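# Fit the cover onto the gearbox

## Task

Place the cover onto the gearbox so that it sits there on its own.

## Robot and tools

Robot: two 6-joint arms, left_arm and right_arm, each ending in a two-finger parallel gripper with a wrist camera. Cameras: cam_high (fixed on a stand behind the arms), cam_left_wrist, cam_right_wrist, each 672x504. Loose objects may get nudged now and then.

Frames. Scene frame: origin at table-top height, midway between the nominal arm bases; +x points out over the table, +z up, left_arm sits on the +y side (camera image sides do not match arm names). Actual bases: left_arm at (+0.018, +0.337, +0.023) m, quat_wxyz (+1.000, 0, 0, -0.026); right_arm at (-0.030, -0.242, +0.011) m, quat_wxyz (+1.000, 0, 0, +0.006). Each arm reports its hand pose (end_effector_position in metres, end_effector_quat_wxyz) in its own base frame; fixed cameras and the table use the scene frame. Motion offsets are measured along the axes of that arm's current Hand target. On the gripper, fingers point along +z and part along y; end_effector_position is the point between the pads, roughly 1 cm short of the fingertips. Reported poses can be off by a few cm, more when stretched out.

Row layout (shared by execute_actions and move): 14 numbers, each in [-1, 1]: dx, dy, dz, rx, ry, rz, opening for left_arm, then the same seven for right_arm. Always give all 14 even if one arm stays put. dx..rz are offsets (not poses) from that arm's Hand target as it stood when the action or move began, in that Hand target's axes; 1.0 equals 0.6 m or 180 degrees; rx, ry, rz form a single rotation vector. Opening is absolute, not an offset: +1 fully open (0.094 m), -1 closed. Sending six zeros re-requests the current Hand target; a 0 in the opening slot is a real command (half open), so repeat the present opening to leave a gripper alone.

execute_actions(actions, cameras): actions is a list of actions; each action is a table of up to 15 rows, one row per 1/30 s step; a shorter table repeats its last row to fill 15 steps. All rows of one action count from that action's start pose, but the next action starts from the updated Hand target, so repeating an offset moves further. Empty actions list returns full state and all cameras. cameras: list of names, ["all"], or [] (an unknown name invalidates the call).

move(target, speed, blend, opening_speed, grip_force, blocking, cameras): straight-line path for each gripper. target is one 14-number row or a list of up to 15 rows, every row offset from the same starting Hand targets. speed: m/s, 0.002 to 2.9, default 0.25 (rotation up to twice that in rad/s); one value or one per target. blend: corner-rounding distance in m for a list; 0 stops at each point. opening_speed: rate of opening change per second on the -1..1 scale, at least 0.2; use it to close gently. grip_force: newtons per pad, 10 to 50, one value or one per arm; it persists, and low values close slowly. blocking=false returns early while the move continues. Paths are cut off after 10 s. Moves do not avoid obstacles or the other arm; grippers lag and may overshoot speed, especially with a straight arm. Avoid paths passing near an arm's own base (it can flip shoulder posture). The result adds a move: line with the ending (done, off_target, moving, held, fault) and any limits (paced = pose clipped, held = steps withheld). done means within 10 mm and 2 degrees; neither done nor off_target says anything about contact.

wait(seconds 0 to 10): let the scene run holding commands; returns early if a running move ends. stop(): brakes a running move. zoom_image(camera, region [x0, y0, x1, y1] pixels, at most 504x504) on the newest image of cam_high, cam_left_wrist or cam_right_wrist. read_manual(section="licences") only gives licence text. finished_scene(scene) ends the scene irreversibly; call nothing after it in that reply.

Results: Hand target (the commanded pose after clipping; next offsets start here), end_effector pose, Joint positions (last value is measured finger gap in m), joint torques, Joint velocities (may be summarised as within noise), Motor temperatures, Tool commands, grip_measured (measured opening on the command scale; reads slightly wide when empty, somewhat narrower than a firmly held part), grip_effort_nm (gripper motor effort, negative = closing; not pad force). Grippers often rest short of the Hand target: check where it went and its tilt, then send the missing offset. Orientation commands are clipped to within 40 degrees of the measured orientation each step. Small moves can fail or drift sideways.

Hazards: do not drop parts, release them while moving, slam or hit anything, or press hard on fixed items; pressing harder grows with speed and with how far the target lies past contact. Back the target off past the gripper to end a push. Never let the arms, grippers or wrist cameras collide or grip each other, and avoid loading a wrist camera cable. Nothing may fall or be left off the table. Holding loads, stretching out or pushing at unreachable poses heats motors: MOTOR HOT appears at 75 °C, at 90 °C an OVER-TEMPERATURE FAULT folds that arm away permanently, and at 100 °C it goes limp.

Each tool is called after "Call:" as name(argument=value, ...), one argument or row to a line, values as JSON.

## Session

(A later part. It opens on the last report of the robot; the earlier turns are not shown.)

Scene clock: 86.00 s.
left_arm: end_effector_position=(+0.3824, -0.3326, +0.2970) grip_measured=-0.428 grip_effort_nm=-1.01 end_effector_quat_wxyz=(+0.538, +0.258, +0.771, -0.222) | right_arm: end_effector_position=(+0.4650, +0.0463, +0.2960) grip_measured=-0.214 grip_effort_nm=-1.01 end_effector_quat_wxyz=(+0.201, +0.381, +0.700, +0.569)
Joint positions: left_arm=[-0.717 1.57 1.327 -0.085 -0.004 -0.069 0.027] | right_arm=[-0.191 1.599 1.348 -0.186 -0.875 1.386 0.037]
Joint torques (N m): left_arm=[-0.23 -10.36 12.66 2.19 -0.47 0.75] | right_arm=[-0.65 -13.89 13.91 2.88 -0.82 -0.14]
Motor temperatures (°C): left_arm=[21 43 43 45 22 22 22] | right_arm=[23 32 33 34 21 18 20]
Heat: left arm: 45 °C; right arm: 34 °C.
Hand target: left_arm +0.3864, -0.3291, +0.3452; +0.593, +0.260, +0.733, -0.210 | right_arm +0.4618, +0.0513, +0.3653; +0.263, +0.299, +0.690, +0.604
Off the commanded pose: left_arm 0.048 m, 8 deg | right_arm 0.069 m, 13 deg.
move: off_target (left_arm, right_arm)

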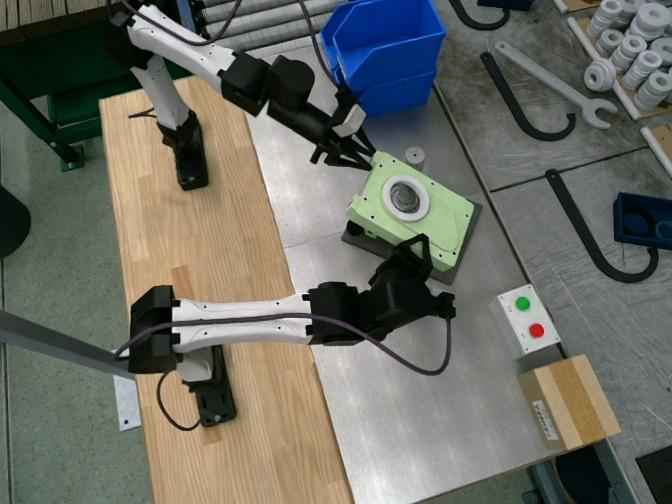

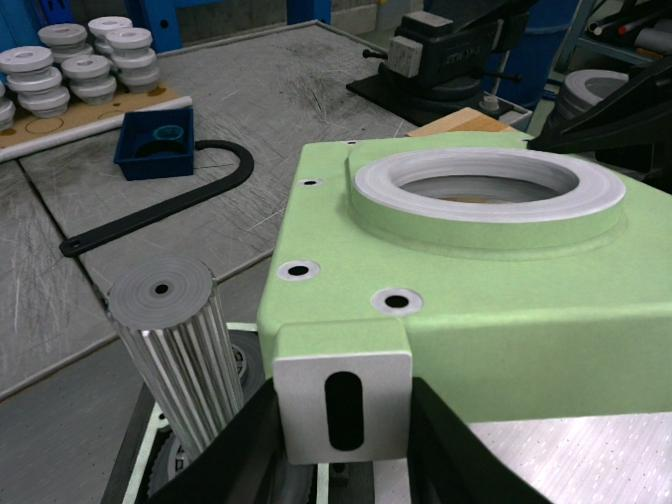

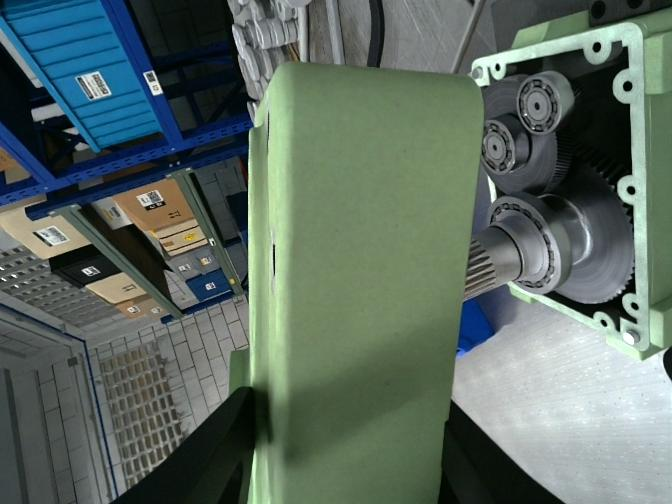

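Call:
move(
  target=[0,0,0,0,0,0,-0.6,0,0.08,-0.0105,0,0,0,-0.5],
  speed=0.12,
  cameras=["cam_left_wrist","cam_right_wrist"],
)

Scene clock: 90.97 s.
left_arm: end_effector_position=(+0.3825, -0.3344, +0.3315) grip_measured=-0.428 grip_effort_nm=-1.01 end_effector_quat_wxyz=(+0.568, +0.244, +0.748, -0.242) | right_arm: end_effector_position=(+0.4657, +0.0424, +0.3460) grip_measured=-0.222 grip_effort_nm=-1.01 end_effector_quat_wxyz=(+0.218, +0.369, +0.708, +0.561)
Joint positions: left_arm=[-0.719 1.553 1.365 -0.053 0 -0.087 0.027] | right_arm=[-0.197 1.616 1.568 -0.392 -0.867 1.337 0.037]
Joint torques (N m): left_arm=[0.06 -7.77 10.1 1.88 -0.44 0.97] | right_arm=[-0.39 -12.03 15.04 2.9 -0.99 0.29]
Heat: left arm: 44 °C; right arm: 35 °C.
Hand target: left_arm +0.3864, -0.3291, +0.3452; +0.593, +0.260, +0.733, -0.210 | right_arm +0.4618, +0.0514, +0.4138; +0.263, +0.299, +0.690, +0.604
Off the commanded pose: left_arm 0.015 m, 5 deg | right_arm 0.068 m, 11 deg.
move: off_target (left_arm, right_arm)
Images, in order (width x height): cam_left_wrist 672x504, cam_right_wrist 672x504.

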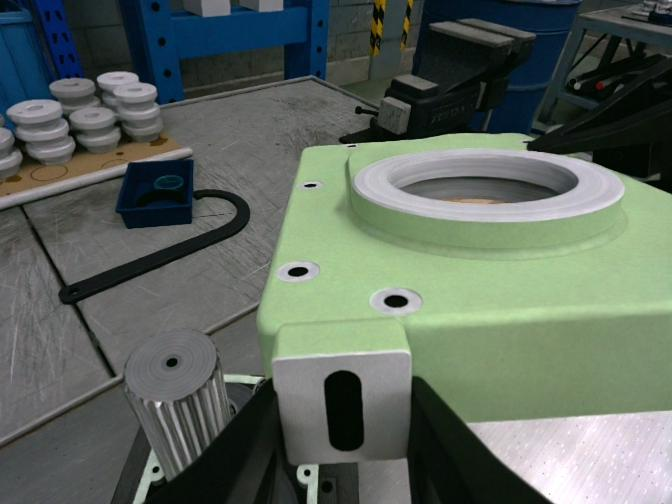

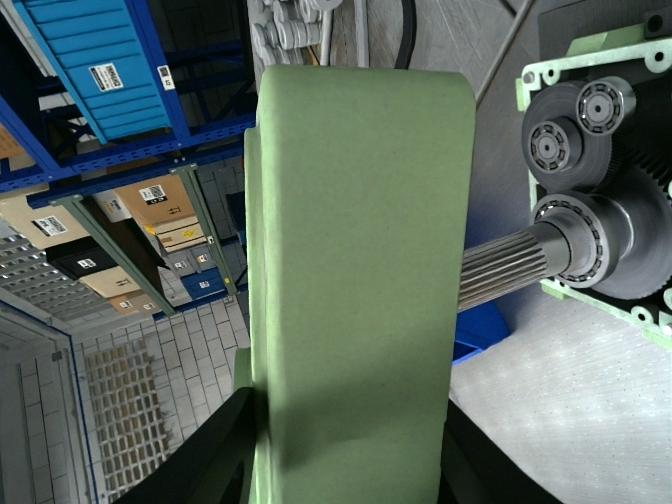

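Call:
move(
  target=[0.0037,0.1902,-0.0171,0,0,0,-0.6,0.0317,0.0245,0.1867,0,0,0,-0.5],
  speed=0.13,
  cameras=["cam_high","cam_left_wrist","cam_right_wrist"],
)

Scene clock: 93.47 s.
left_arm: end_effector_position=(+0.4381, -0.2376, +0.3181) grip_measured=-0.428 grip_effort_nm=-1.01 end_effector_quat_wxyz=(+0.544, +0.232, +0.768, -0.246) | right_arm: end_effector_position=(+0.5294, +0.1337, +0.3373) grip_measured=-0.222 grip_effort_nm=-1.01 end_effector_quat_wxyz=(+0.202, +0.375, +0.715, +0.555)
Joint positions: left_arm=[-0.389 1.553 1.365 -0.12 0.314 -0.033 0.027] | right_arm=[0.054 1.846 1.808 -0.35 -0.648 1.462 0.037]
Joint torques (N m): left_arm=[0.88 -6.79 11.49 2.31 -0.26 1.2] | right_arm=[0.12 -14.43 15.15 3.19 -0.53 -0.11]
Heat: left arm: 44 °C; right arm: 36 °C.
Hand target: left_arm +0.4500, -0.2338, +0.3451; +0.593, +0.260, +0.733, -0.210 | right_arm +0.5315, +0.1423, +0.4137; +0.263, +0.299, +0.690, +0.604
Off the commanded pose: left_arm 0.030 m, 9 deg | right_arm 0.077 m, 13 deg.
move: off_target (left_arm, right_arm)

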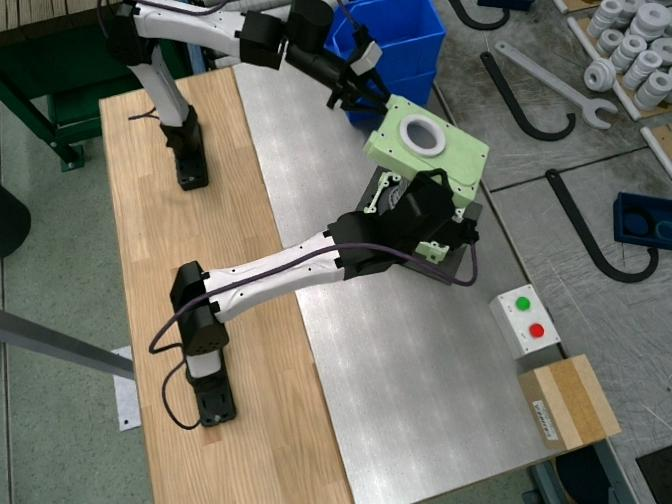

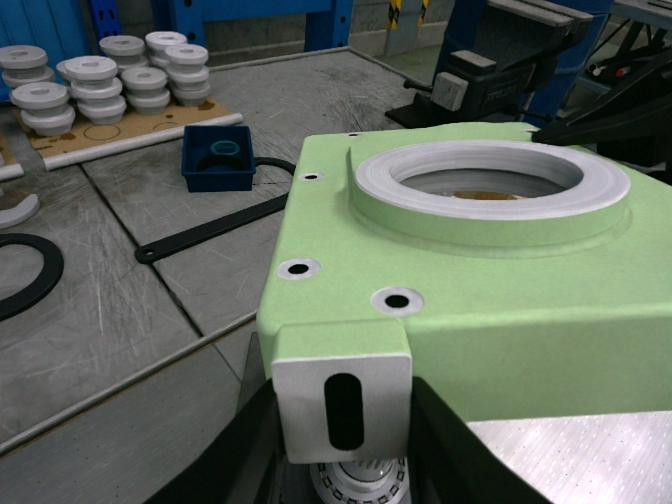

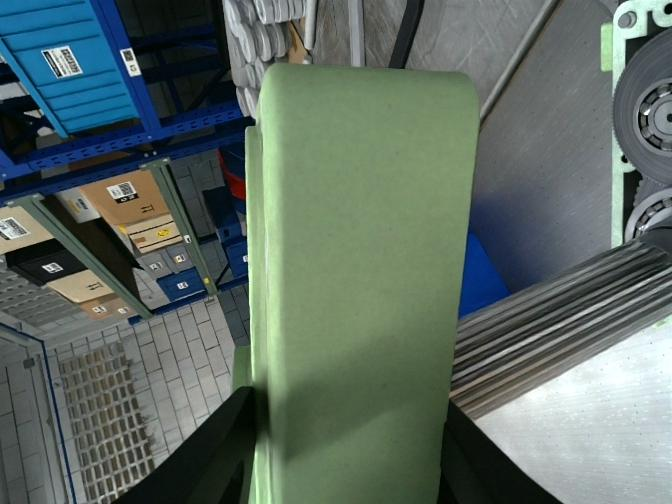

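Call:
zoom_image(
  camera="cam_left_wrist",
  region=[220, 380, 500, 504],
)

Call:
zoom_image(
  camera="cam_high",
  region=[340, 70, 510, 290],
)

Scaled by 1.800 from the camera's 672x504 image, which has a finer 960x720 frame.

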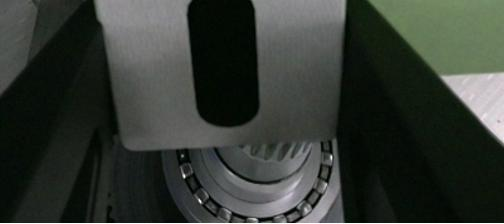

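Scaled by 2.291 from the camera's 672x504 image, which has a finer 960x720 frame.

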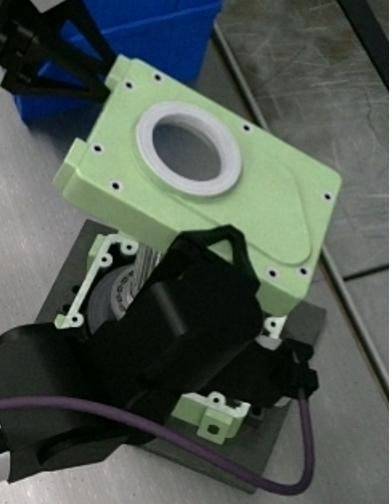

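Call:
move(
  target=[-0.0288,0,-0.0248,0,0,0,-0.6,0.0183,0,-0.0013,-0.056,0,-0.044,-0.5],
  speed=0.1,
  cameras=["cam_high","cam_left_wrist","cam_right_wrist"],
)

Scene clock: 102.37 s.
left_arm: end_effector_position=(+0.4377, -0.2286, +0.3070) grip_measured=-0.428 grip_effort_nm=-1.01 end_effector_quat_wxyz=(+0.530, +0.248, +0.782, -0.216) | right_arm: end_effector_position=(+0.5308, +0.1438, +0.3232) grip_measured=-0.231 grip_effort_nm=-1.01 end_effector_quat_wxyz=(+0.234, +0.340, +0.694, +0.591)
Joint positions: left_arm=[-0.378 1.553 1.378 -0.195 0.296 0.033 0.027] | right_arm=[0.071 1.806 1.584 -0.023 -0.653 1.499 0.036]
Joint torques (N m): left_arm=[0.9 -10.44 13.56 2.31 0.07 0.47] | right_arm=[0.01 -18.1 10.52 4.06 -0.41 -0.55]
Motor temperatures (°C): left_arm=[21 40 45 45 22 22 22] | right_arm=[22 38 39 38 21 18 20]
Heat: left arm: 45 °C; right arm: 39 °C.
Hand target: left_arm +0.4415, -0.2269, +0.3651; +0.593, +0.260, +0.733, -0.210 | right_arm +0.5234, +0.1499, +0.4137; +0.330, +0.227, +0.653, +0.643
Off the commanded pose: left_arm 0.058 m, 9 deg | right_arm 0.091 m, 19 deg.
move: off_target (left_arm, right_arm)

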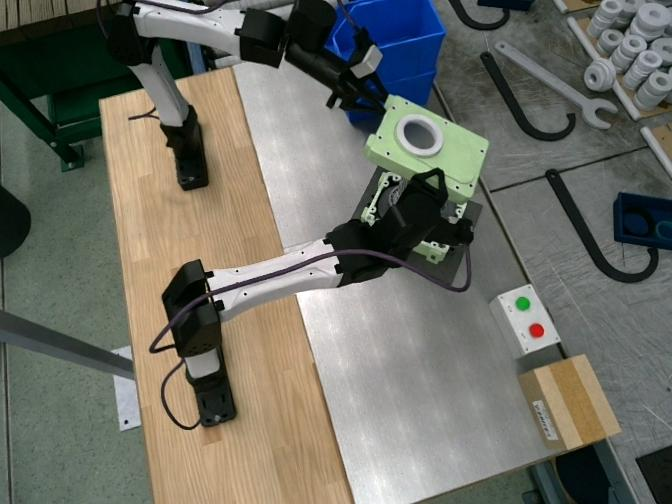

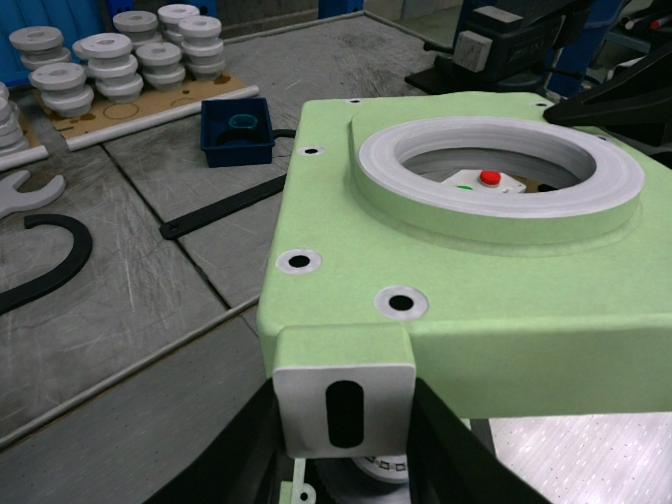

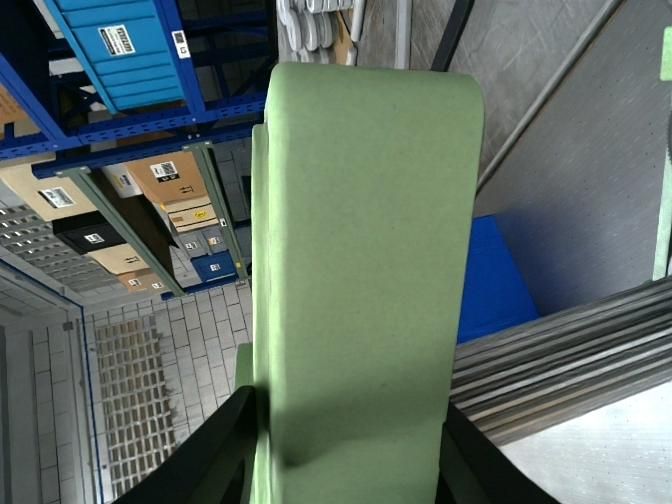

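Call:
zoom_image(
  camera="cam_left_wrist",
  region=[220, 380, 500, 504],
)

Call:
zoom_image(
  camera="cam_high",
  region=[340, 70, 510, 290],
)

Scaled by 1.800 from the camera's 672x504 image, which has a finer 960x720 frame.

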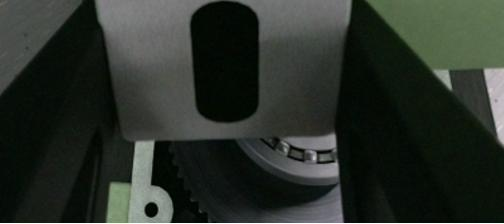

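Scaled by 2.291 from the camera's 672x504 image, which has a finer 960x720 frame.

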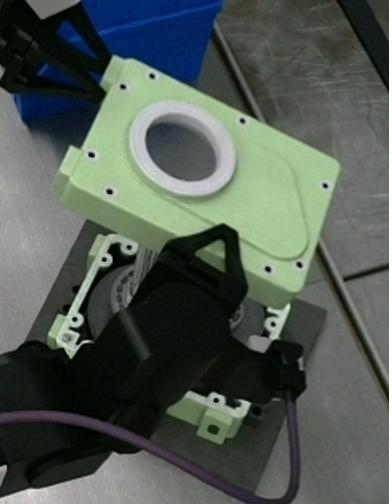

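Call:
move(
  target=[0.1322,-0.0102,0.0199,0,-0.05,0,-0.6,0.0075,0.0016,-0.0105,0,0,-0.1,-0.5],
  speed=0.1,
  cameras=["cam_high","cam_left_wrist","cam_right_wrist"],
)

Scene clock: 110.27 s.
left_arm: end_effector_position=(+0.4306, -0.2285, +0.2639) grip_measured=-0.428 grip_effort_nm=-1.01 end_effector_quat_wxyz=(+0.609, +0.226, +0.720, -0.246) | right_arm: end_effector_position=(+0.5237, +0.1460, +0.3250) grip_measured=-0.232 grip_effort_nm=-1.01 end_effector_quat_wxyz=(+0.321, +0.236, +0.732, +0.553)
Joint positions: left_arm=[-0.381 1.523 0.966 0.413 0.304 -0.037 0.027] | right_arm=[0.079 1.775 1.542 0.003 -0.641 1.218 0.036]
Joint torques (N m): left_arm=[0.09 -7.01 8.23 2.55 -0.07 0.7] | right_arm=[-0.54 -17.57 11.22 3.89 -0.48 -0.87]
Heat: left arm: 45 °C; right arm: 41 °C.
Hand target: left_arm +0.4339, -0.2286, +0.2851; +0.648, +0.242, +0.684, -0.230 | right_arm +0.5157, +0.1488, +0.4137; +0.426, +0.122, +0.681, +0.583
Off the commanded pose: left_arm 0.021 m, 7 deg | right_arm 0.089 m, 19 deg.
move: off_target (left_arm, right_arm)

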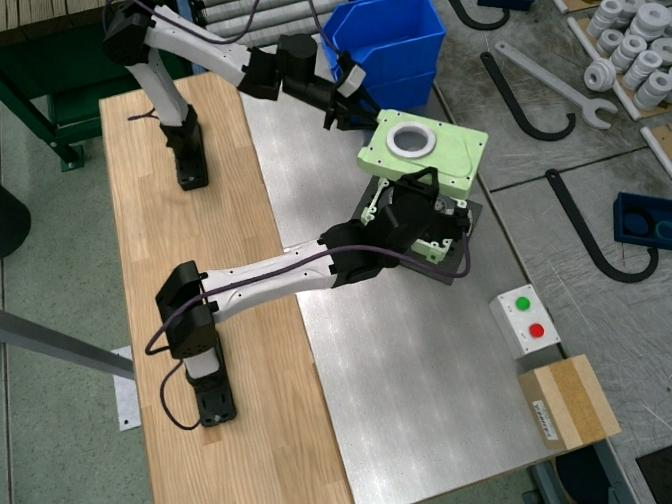

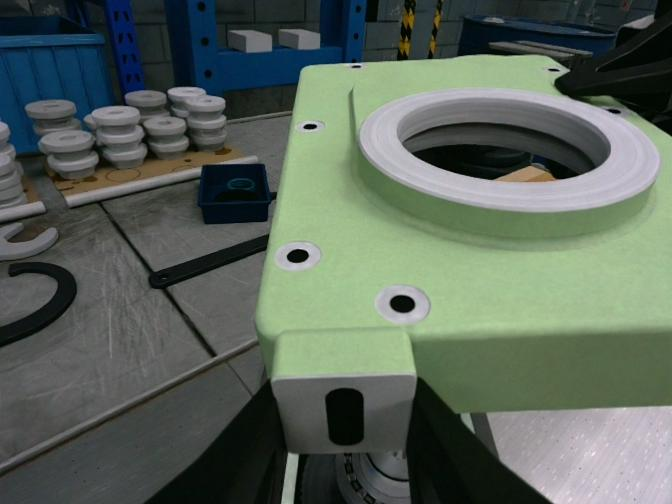

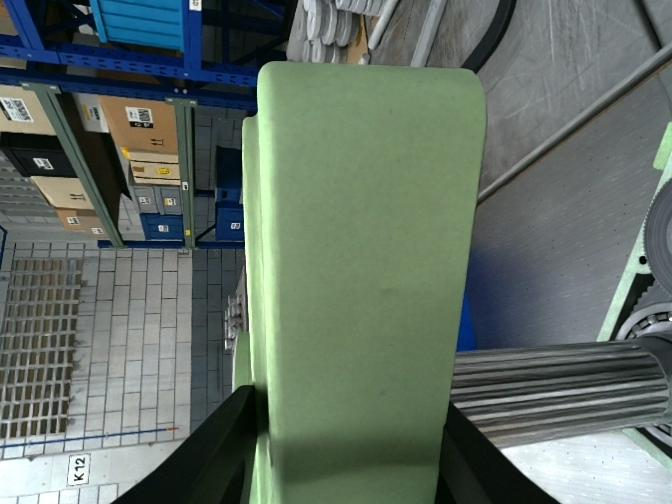

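Call:
zoom_image(
  camera="cam_left_wrist",
  region=[220, 380, 500, 504],
)

Call:
zoom_image(
  camera="cam_high",
  region=[340, 70, 510, 290],
)

Scaled by 1.800 from the camera's 672x504 image, which has a finer 960x720 frame.

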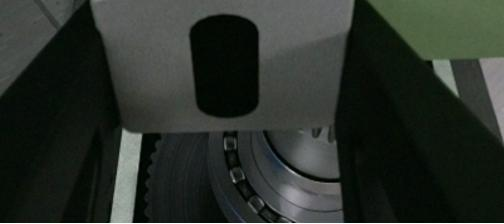

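Scaled by 2.291 from the camera's 672x504 image, which has a finer 960x720 frame.

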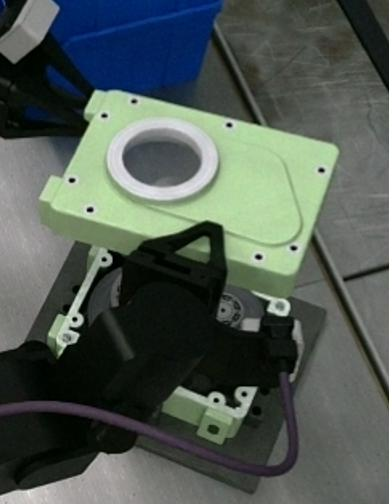

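Call:
move(
  target=[-0.0006,-0.0067,0.0116,0,0,0,-0.6,0.0767,-0.1847,-0.0145,0,0,0.08,-0.5],
  speed=0.09,
  cameras=["cam_high","cam_left_wrist","cam_right_wrist"],
)

Scene clock: 116.33 s.
left_arm: end_effector_position=(+0.4290, -0.2298, +0.2268) grip_measured=-0.428 grip_effort_nm=-1.01 end_effector_quat_wxyz=(+0.573, +0.241, +0.751, -0.223) | right_arm: end_effector_position=(+0.5182, +0.1417, +0.2527) grip_measured=-0.326 grip_effort_nm=-1.00 end_effector_quat_wxyz=(+0.289, +0.273, +0.682, +0.614)
Joint positions: left_arm=[-0.393 1.552 0.95 0.344 0.28 0.013 0.027] | right_arm=[0.06 1.819 1.191 0.527 -0.688 1.448 0.032]
Joint torques (N m): left_arm=[-0.36 -9.47 9.88 3.2 0.04 0.11] | right_arm=[-0.64 -12.44 9.07 3.36 -0.21 -0.53]
Heat: left arm: 45 °C; right arm: 42 °C.
Hand target: left_arm +0.4368, -0.2361, +0.2849; +0.648, +0.242, +0.684, -0.230 | right_arm +0.5182, +0.1410, +0.2936; +0.350, +0.206, +0.660, +0.632
Off the commanded pose: left_arm 0.059 m, 12 deg | right_arm 0.041 m, 11 deg.
move: off_target (left_arm, right_arm)

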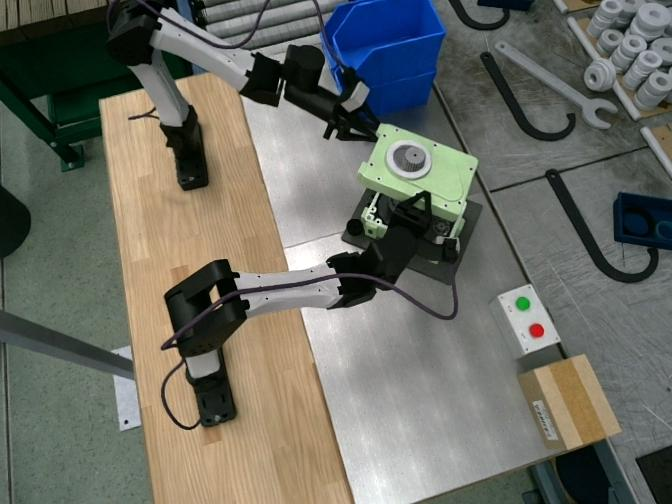

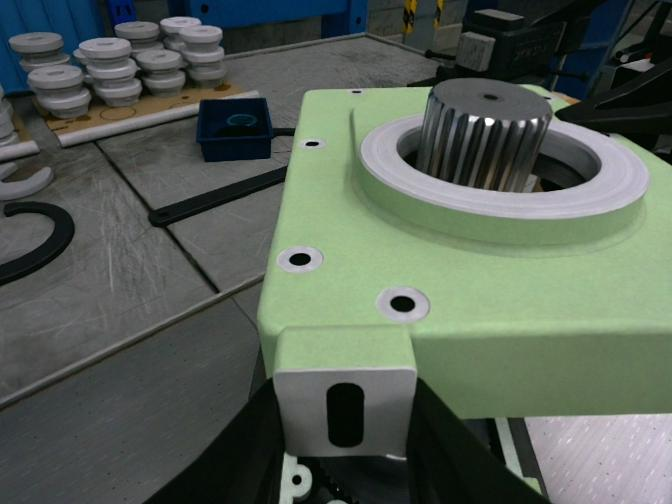

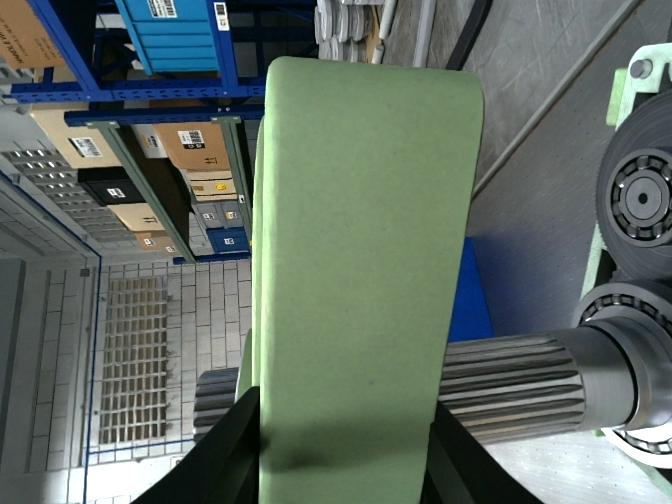

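Call:
zoom_image(
  camera="cam_high",
  region=[350, 110, 490, 250],
)

Call:
zoom_image(
  camera="cam_left_wrist",
  region=[240, 60, 672, 504],
)

Scaled by 3.600 from the camera's 672x504 image, which has a finer 960x720 frame.

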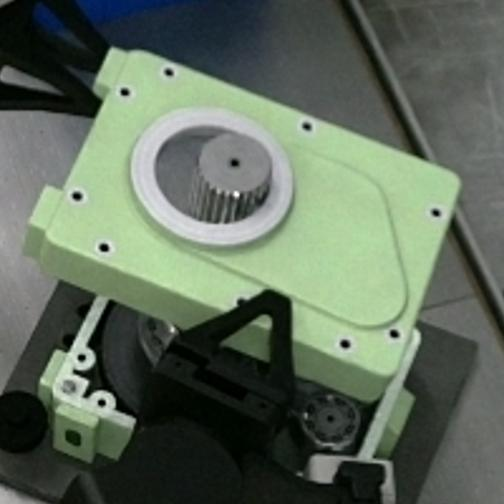

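Scaled by 1.135 from the camera's 672x504 image, which has a finer 960x720 frame.

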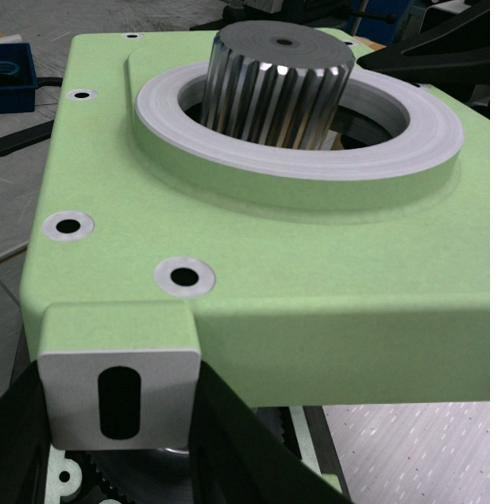

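Call:
move(
  target=[0.1905,0.0115,0.0203,0,0,0,-0.6,0.0165,-0.1587,0.0055,0,0,0,-0.5],
  speed=0.08,
  cameras=["cam_high","cam_left_wrist","cam_right_wrist"],
)

Scene clock: 121.53 s.
left_arm: end_effector_position=(+0.4340, -0.2310, +0.1235) grip_measured=-0.428 grip_effort_nm=-1.01 end_effector_quat_wxyz=(+0.577, +0.233, +0.749, -0.230) | right_arm: end_effector_position=(+0.5245, +0.1414, +0.1533) grip_measured=-0.329 grip_effort_nm=-1.01 end_effector_quat_wxyz=(+0.284, +0.273, +0.688, +0.610)
Joint positions: left_arm=[-0.39 1.826 0.746 0.839 0.282 -0.009 0.027] | right_arm=[0.056 2.04 1.061 0.854 -0.698 1.433 0.032]
Joint torques (N m): left_arm=[0.73 -8.61 7.72 3.23 0.13 0.43] | right_arm=[-0.77 -13.27 8.53 3.54 -0.19 -0.41]
Heat: left arm: 47 °C; right arm: 42 °C.
Hand target: left_arm +0.4457, -0.2345, +0.1703; +0.648, +0.242, +0.684, -0.230 | right_arm +0.5300, +0.1395, +0.1986; +0.350, +0.206, +0.660, +0.632
Off the commanded pose: left_arm 0.048 m, 11 deg | right_arm 0.046 m, 11 deg.
move: off_target (left_arm, right_arm)

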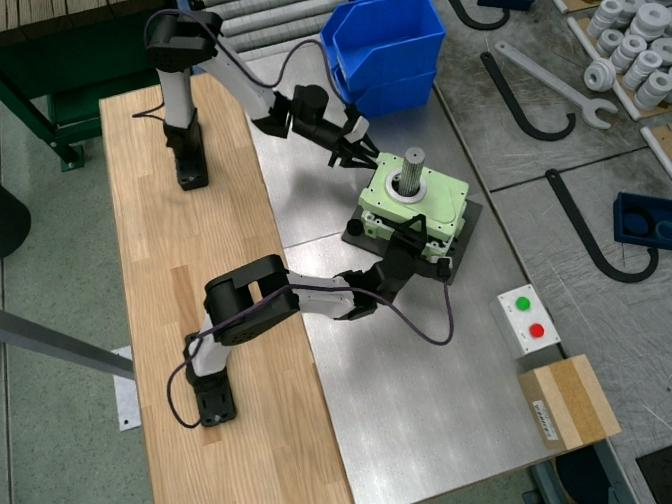

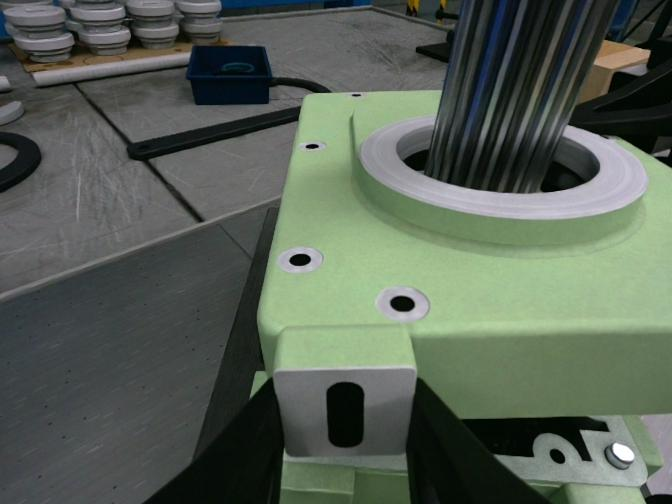

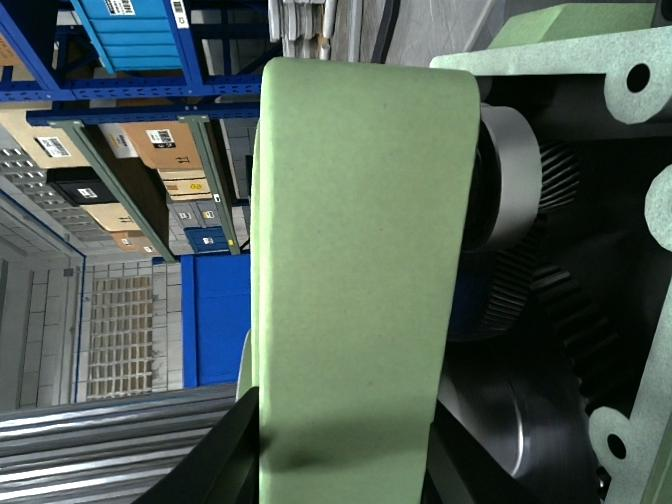

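Call:
zoom_image(
  camera="cam_left_wrist",
  region=[200, 290, 672, 504],
)

Call:
zoom_image(
  camera="cam_high",
  region=[340, 130, 490, 280],
)

Scaled by 1.068 from the camera's 672x504 image, which has a finer 960x720 frame.

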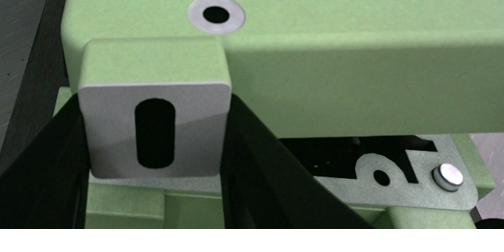

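Scaled by 3.360 from the camera's 672x504 image, which has a finer 960x720 frame.

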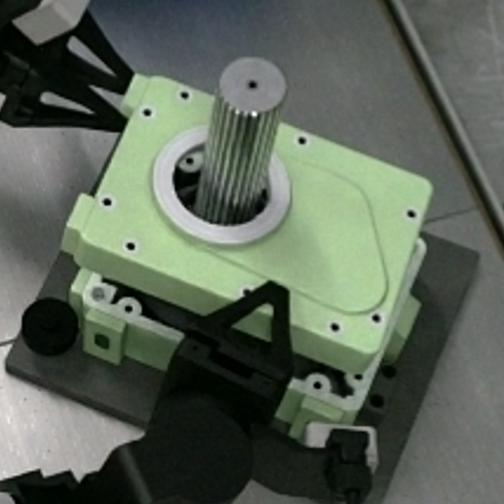

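Call:
move(
  target=[0.0495,0.011,0.0095,0,0,0.06,-0.6,0.0078,-0.0548,0.0053,0,0,0,-0.5],
  speed=0.06,
  cameras=["cam_high","cam_left_wrist","cam_right_wrist"],
)

Scene clock: 129.07 s.
left_arm: end_effector_position=(+0.4419, -0.2287, +0.1008) grip_measured=-0.428 grip_effort_nm=-1.01 end_effector_quat_wxyz=(+0.598, +0.268, +0.728, -0.201) | right_arm: end_effector_position=(+0.5287, +0.1427, +0.1324) grip_measured=-0.329 grip_effort_nm=-1.02 end_effector_quat_wxyz=(+0.301, +0.252, +0.679, +0.620)
Joint positions: left_arm=[-0.376 1.943 0.739 0.989 0.293 0.092 0.027] | right_arm=[0.056 2.144 1.055 1.023 -0.705 1.431 0.032]
Joint torques (N m): left_arm=[0.5 -8.73 7.54 3 0.06 1.4] | right_arm=[-0.53 -13.14 8.61 2.97 -0.06 -0.32]
Motor temperatures (°C): left_arm=[21 38 43 48 22 22 23] | right_arm=[22 41 37 43 21 19 21]
Heat: left arm: 48 °C; right arm: 43 °C.
Hand target: left_arm +0.4531, -0.2320, +0.1403; +0.667, +0.306, +0.658, -0.168 | right_arm +0.5348, +0.1412, +0.1657; +0.350, +0.206, +0.660, +0.632
Off the commanded pose: left_arm 0.041 m, 13 deg | right_arm 0.034 m, 8 deg.
move: off_target (left_arm, right_arm)

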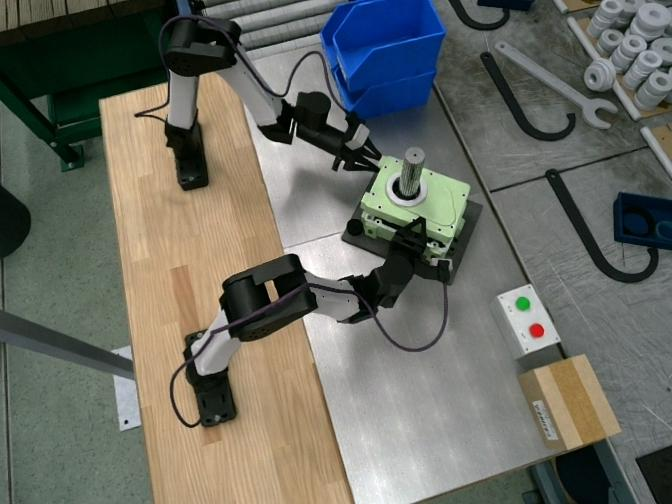

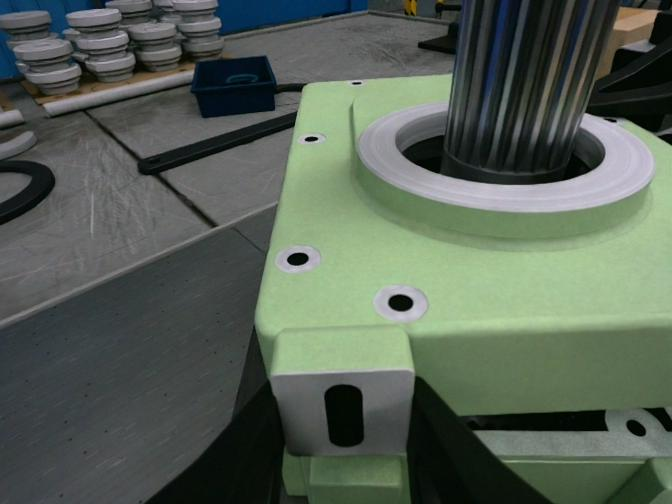

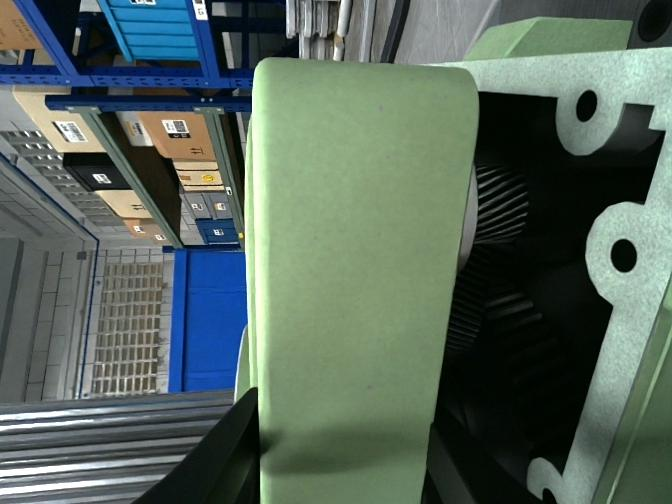

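Call:
zoom_image(
  camera="cam_high",
  region=[350, 140, 480, 270],
)

Call:
zoom_image(
  camera="cam_left_wrist",
  region=[240, 290, 672, 504],
)

Scaled by 3.877 from the camera's 672x504 image, which has a finer 960x720 frame.

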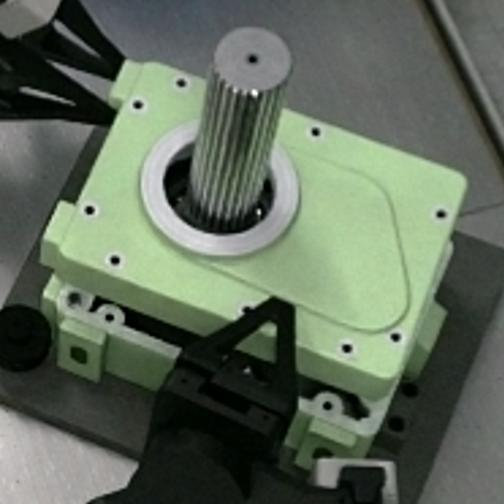

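Scaled by 1.167 from the camera's 672x504 image, which has a finer 960x720 frame.

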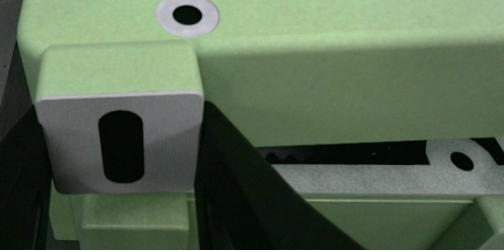

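Call:
move(
  target=[0.0282,-0.0105,0.0108,0,0,-0.012,-0.6,-0.0032,-0.031,-0.0058,0,0,0,-0.5],
  speed=0.05,
  cameras=["cam_high","cam_left_wrist","cam_right_wrist"],
)

Scene clock: 135.63 s.
left_arm: end_effector_position=(+0.4443, -0.2317, +0.0836) grip_measured=-0.428 grip_effort_nm=-1.01 end_effector_quat_wxyz=(+0.605, +0.268, +0.722, -0.203) | right_arm: end_effector_position=(+0.5301, +0.1381, +0.1157) grip_measured=-0.329 grip_effort_nm=-1.01 end_effector_quat_wxyz=(+0.305, +0.247, +0.677, +0.623)
Joint positions: left_arm=[-0.38 2.034 0.74 1.098 0.293 0.089 0.027] | right_arm=[0.044 2.207 1.055 1.101 -0.721 1.432 0.032]
Joint torques (N m): left_arm=[-0.24 -9.48 7.95 2.72 -0.02 0.97] | right_arm=[-0.7 -13.78 8.36 2.79 -0.04 -0.31]
Heat: left arm: 49 °C; right arm: 41 °C.
Hand target: left_arm +0.4555, -0.2378, +0.1222; +0.664, +0.293, +0.664, -0.180 | right_arm +0.5368, +0.1352, +0.1478; +0.350, +0.206, +0.660, +0.632
Off the commanded pose: left_arm 0.041 m, 10 deg | right_arm 0.033 m, 7 deg.
move: off_target (left_arm, right_arm)

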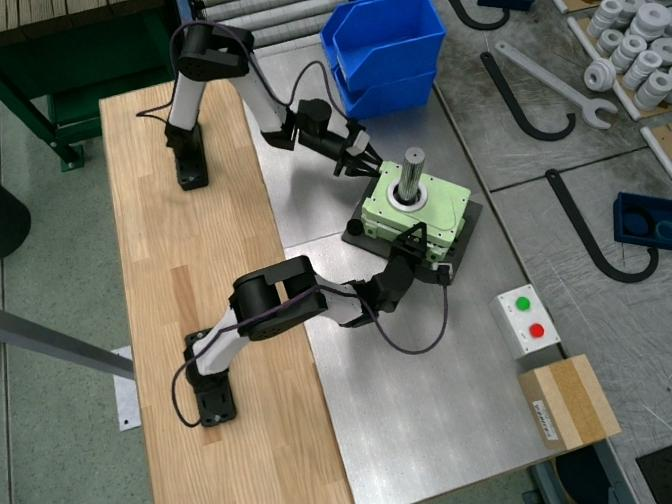

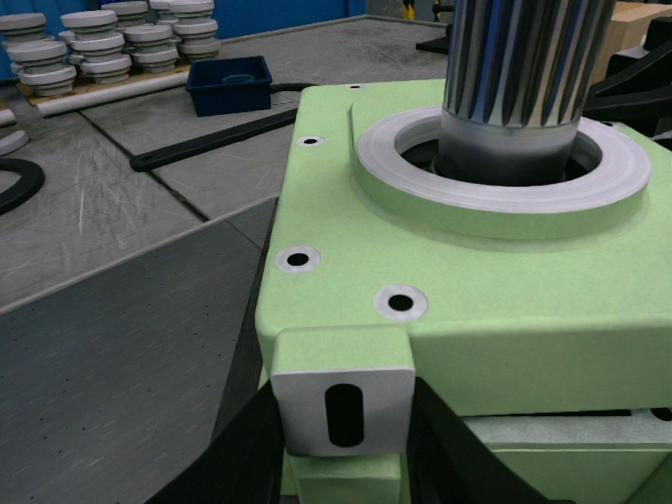

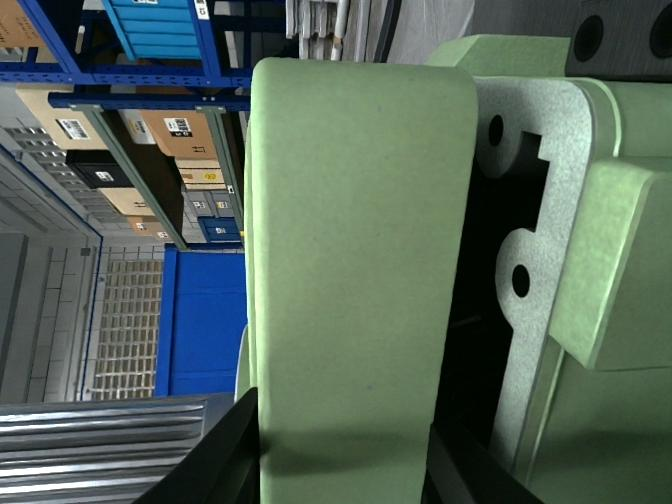

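Call:
zoom_image(
  camera="cam_left_wrist",
  region=[240, 290, 672, 504],
)

Call:
zoom_image(
  camera="cam_high",
  region=[350, 140, 480, 270],
)

Call:
zoom_image(
  camera="cam_right_wrist",
  region=[230, 40, 672, 504],
)

Scaled by 1.167 from the camera's 672x504 image, which has a finer 960x720 frame.

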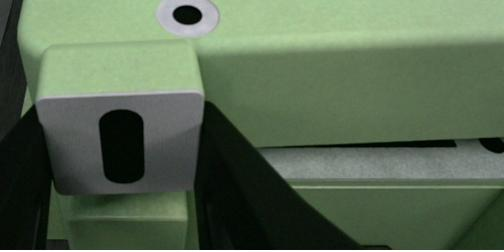

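Scaled by 3.877 from the camera's 672x504 image, which has a finer 960x720 frame.

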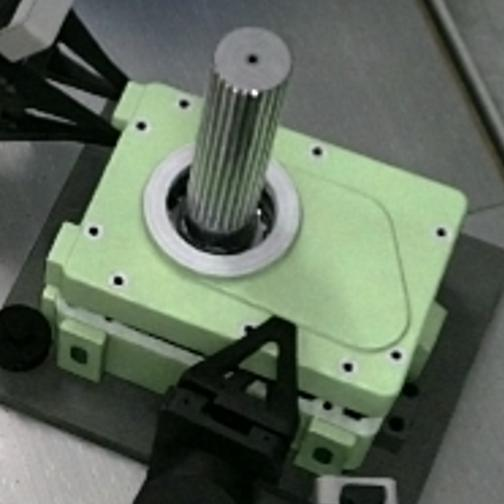

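Scaled by 1.086 from the camera's 672x504 image, which has a finer 960x720 frame.

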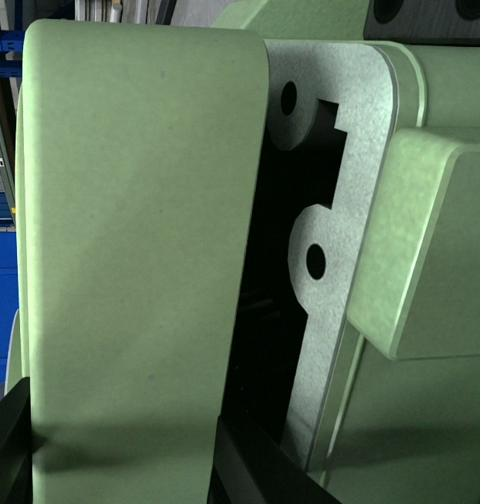

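Call:
move(
  target=[0.016,-0.005,0.0033,0,0,0,-0.6,0.0015,-0.02,-0.0033,0,0,0,-0.5],
  speed=0.04,
  cameras=["cam_high","cam_left_wrist","cam_right_wrist"],
)

Scene clock: 140.43 s.
left_arm: end_effector_position=(+0.4450, -0.2328, +0.0802) grip_measured=-0.428 grip_effort_nm=-1.01 end_effector_quat_wxyz=(+0.611, +0.268, +0.717, -0.203) | right_arm: end_effector_position=(+0.5302, +0.1376, +0.1132) grip_measured=-0.329 grip_effort_nm=-1.01 end_effector_quat_wxyz=(+0.311, +0.239, +0.674, +0.626)
Joint positions: left_arm=[-0.382 2.063 0.74 1.143 0.293 0.089 0.027] | right_arm=[0.041 2.229 1.055 1.144 -0.727 1.43 0.032]
Joint torques (N m): left_arm=[-0.62 -8.61 7.99 2.64 -0.07 0.99] | right_arm=[-0.94 -12.37 8.14 2.71 -0.02 -0.29]
Heat: left arm: 50 °C; right arm: 41 °C.
Hand target: left_arm +0.4557, -0.2398, +0.1121; +0.664, +0.293, +0.664, -0.180 | right_arm +0.5368, +0.1330, +0.1356; +0.350, +0.207, +0.660, +0.632
Off the commanded pose: left_arm 0.034 m, 9 deg | right_arm 0.024 m, 6 deg.
move: off_target (left_arm, right_arm)

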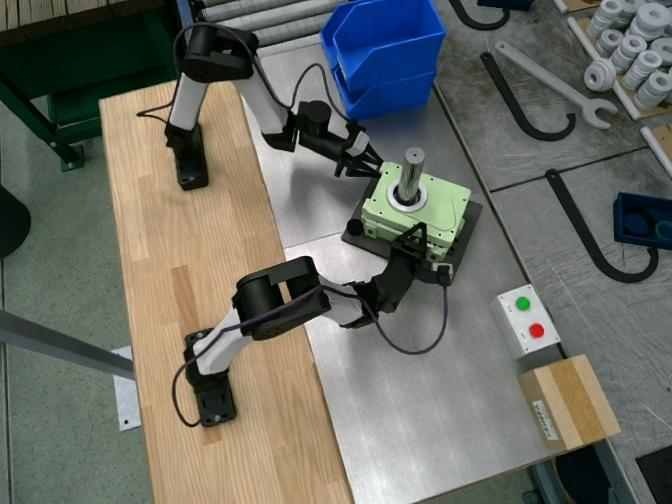

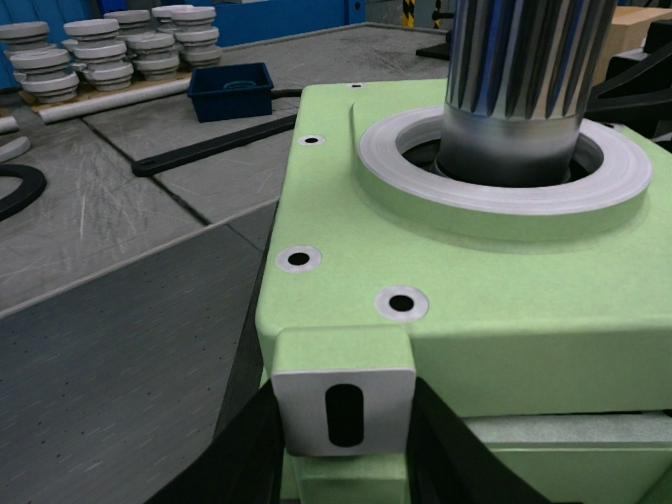

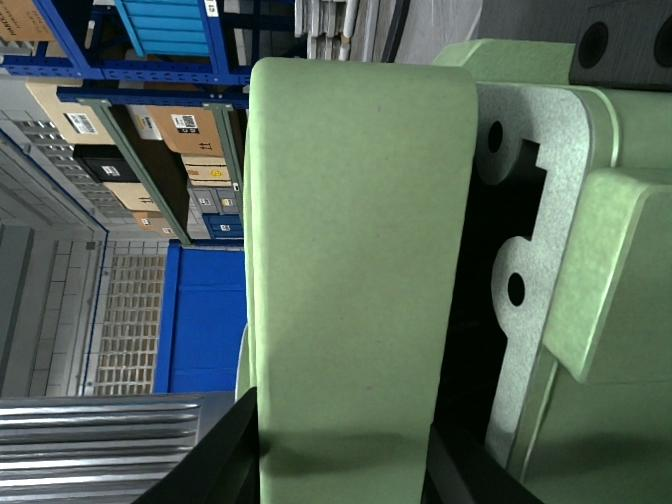

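Call:
move(
  target=[0.0225,0.001,0.005,0,0,0,-0.6,-0.002,-0.028,-0.003,0,0,0,-0.5],
  speed=0.04,
  cameras=["cam_left_wrist","cam_right_wrist"],
)

Scene clock: 141.67 s.
left_arm: end_effector_position=(+0.4512, -0.2352, +0.0812) grip_measured=-0.428 grip_effort_nm=-1.01 end_effector_quat_wxyz=(+0.631, +0.271, +0.699, -0.200) | right_arm: end_effector_position=(+0.5344, +0.1331, +0.1124) grip_measured=-0.329 grip_effort_nm=-1.01 end_effector_quat_wxyz=(+0.325, +0.230, +0.662, +0.634)
Joint positions: left_arm=[-0.382 2.118 0.76 1.229 0.293 0.099 0.027] | right_arm=[0.032 2.273 1.071 1.224 -0.73 1.446 0.032]
Joint torques (N m): left_arm=[0.03 -8.03 7.49 2.31 0.01 0.88] | right_arm=[-0.99 -11.11 7.75 2.33 -0.08 -0.43]
Heat: left arm: 50 °C; right arm: 41 °C.
Hand target: left_arm +0.4591, -0.2392, +0.0987; +0.664, +0.293, +0.664, -0.180 | right_arm +0.5391, +0.1290, +0.1194; +0.350, +0.206, +0.660, +0.632
Off the commanded pose: left_arm 0.020 m, 6 deg | right_arm 0.009 m, 4 deg.
move: off_target (left_arm, right_arm)
Images, in order (width x height): cam_left_wrist 672x504, cam_right_wrist 672x504.

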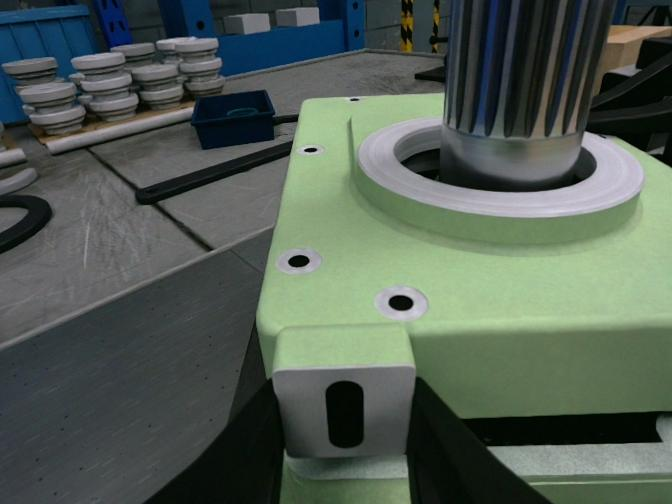

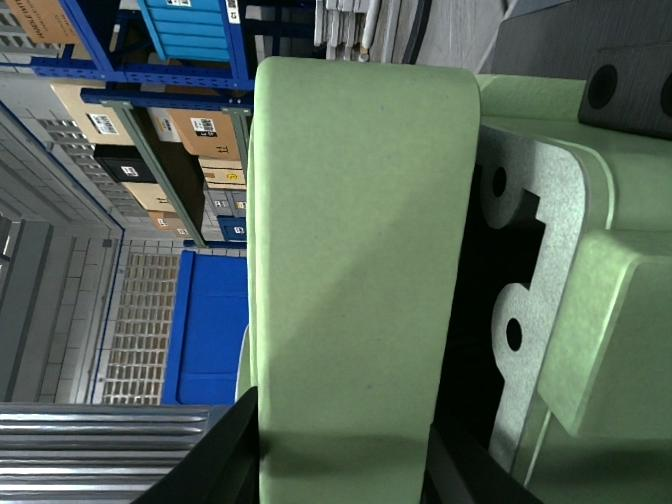

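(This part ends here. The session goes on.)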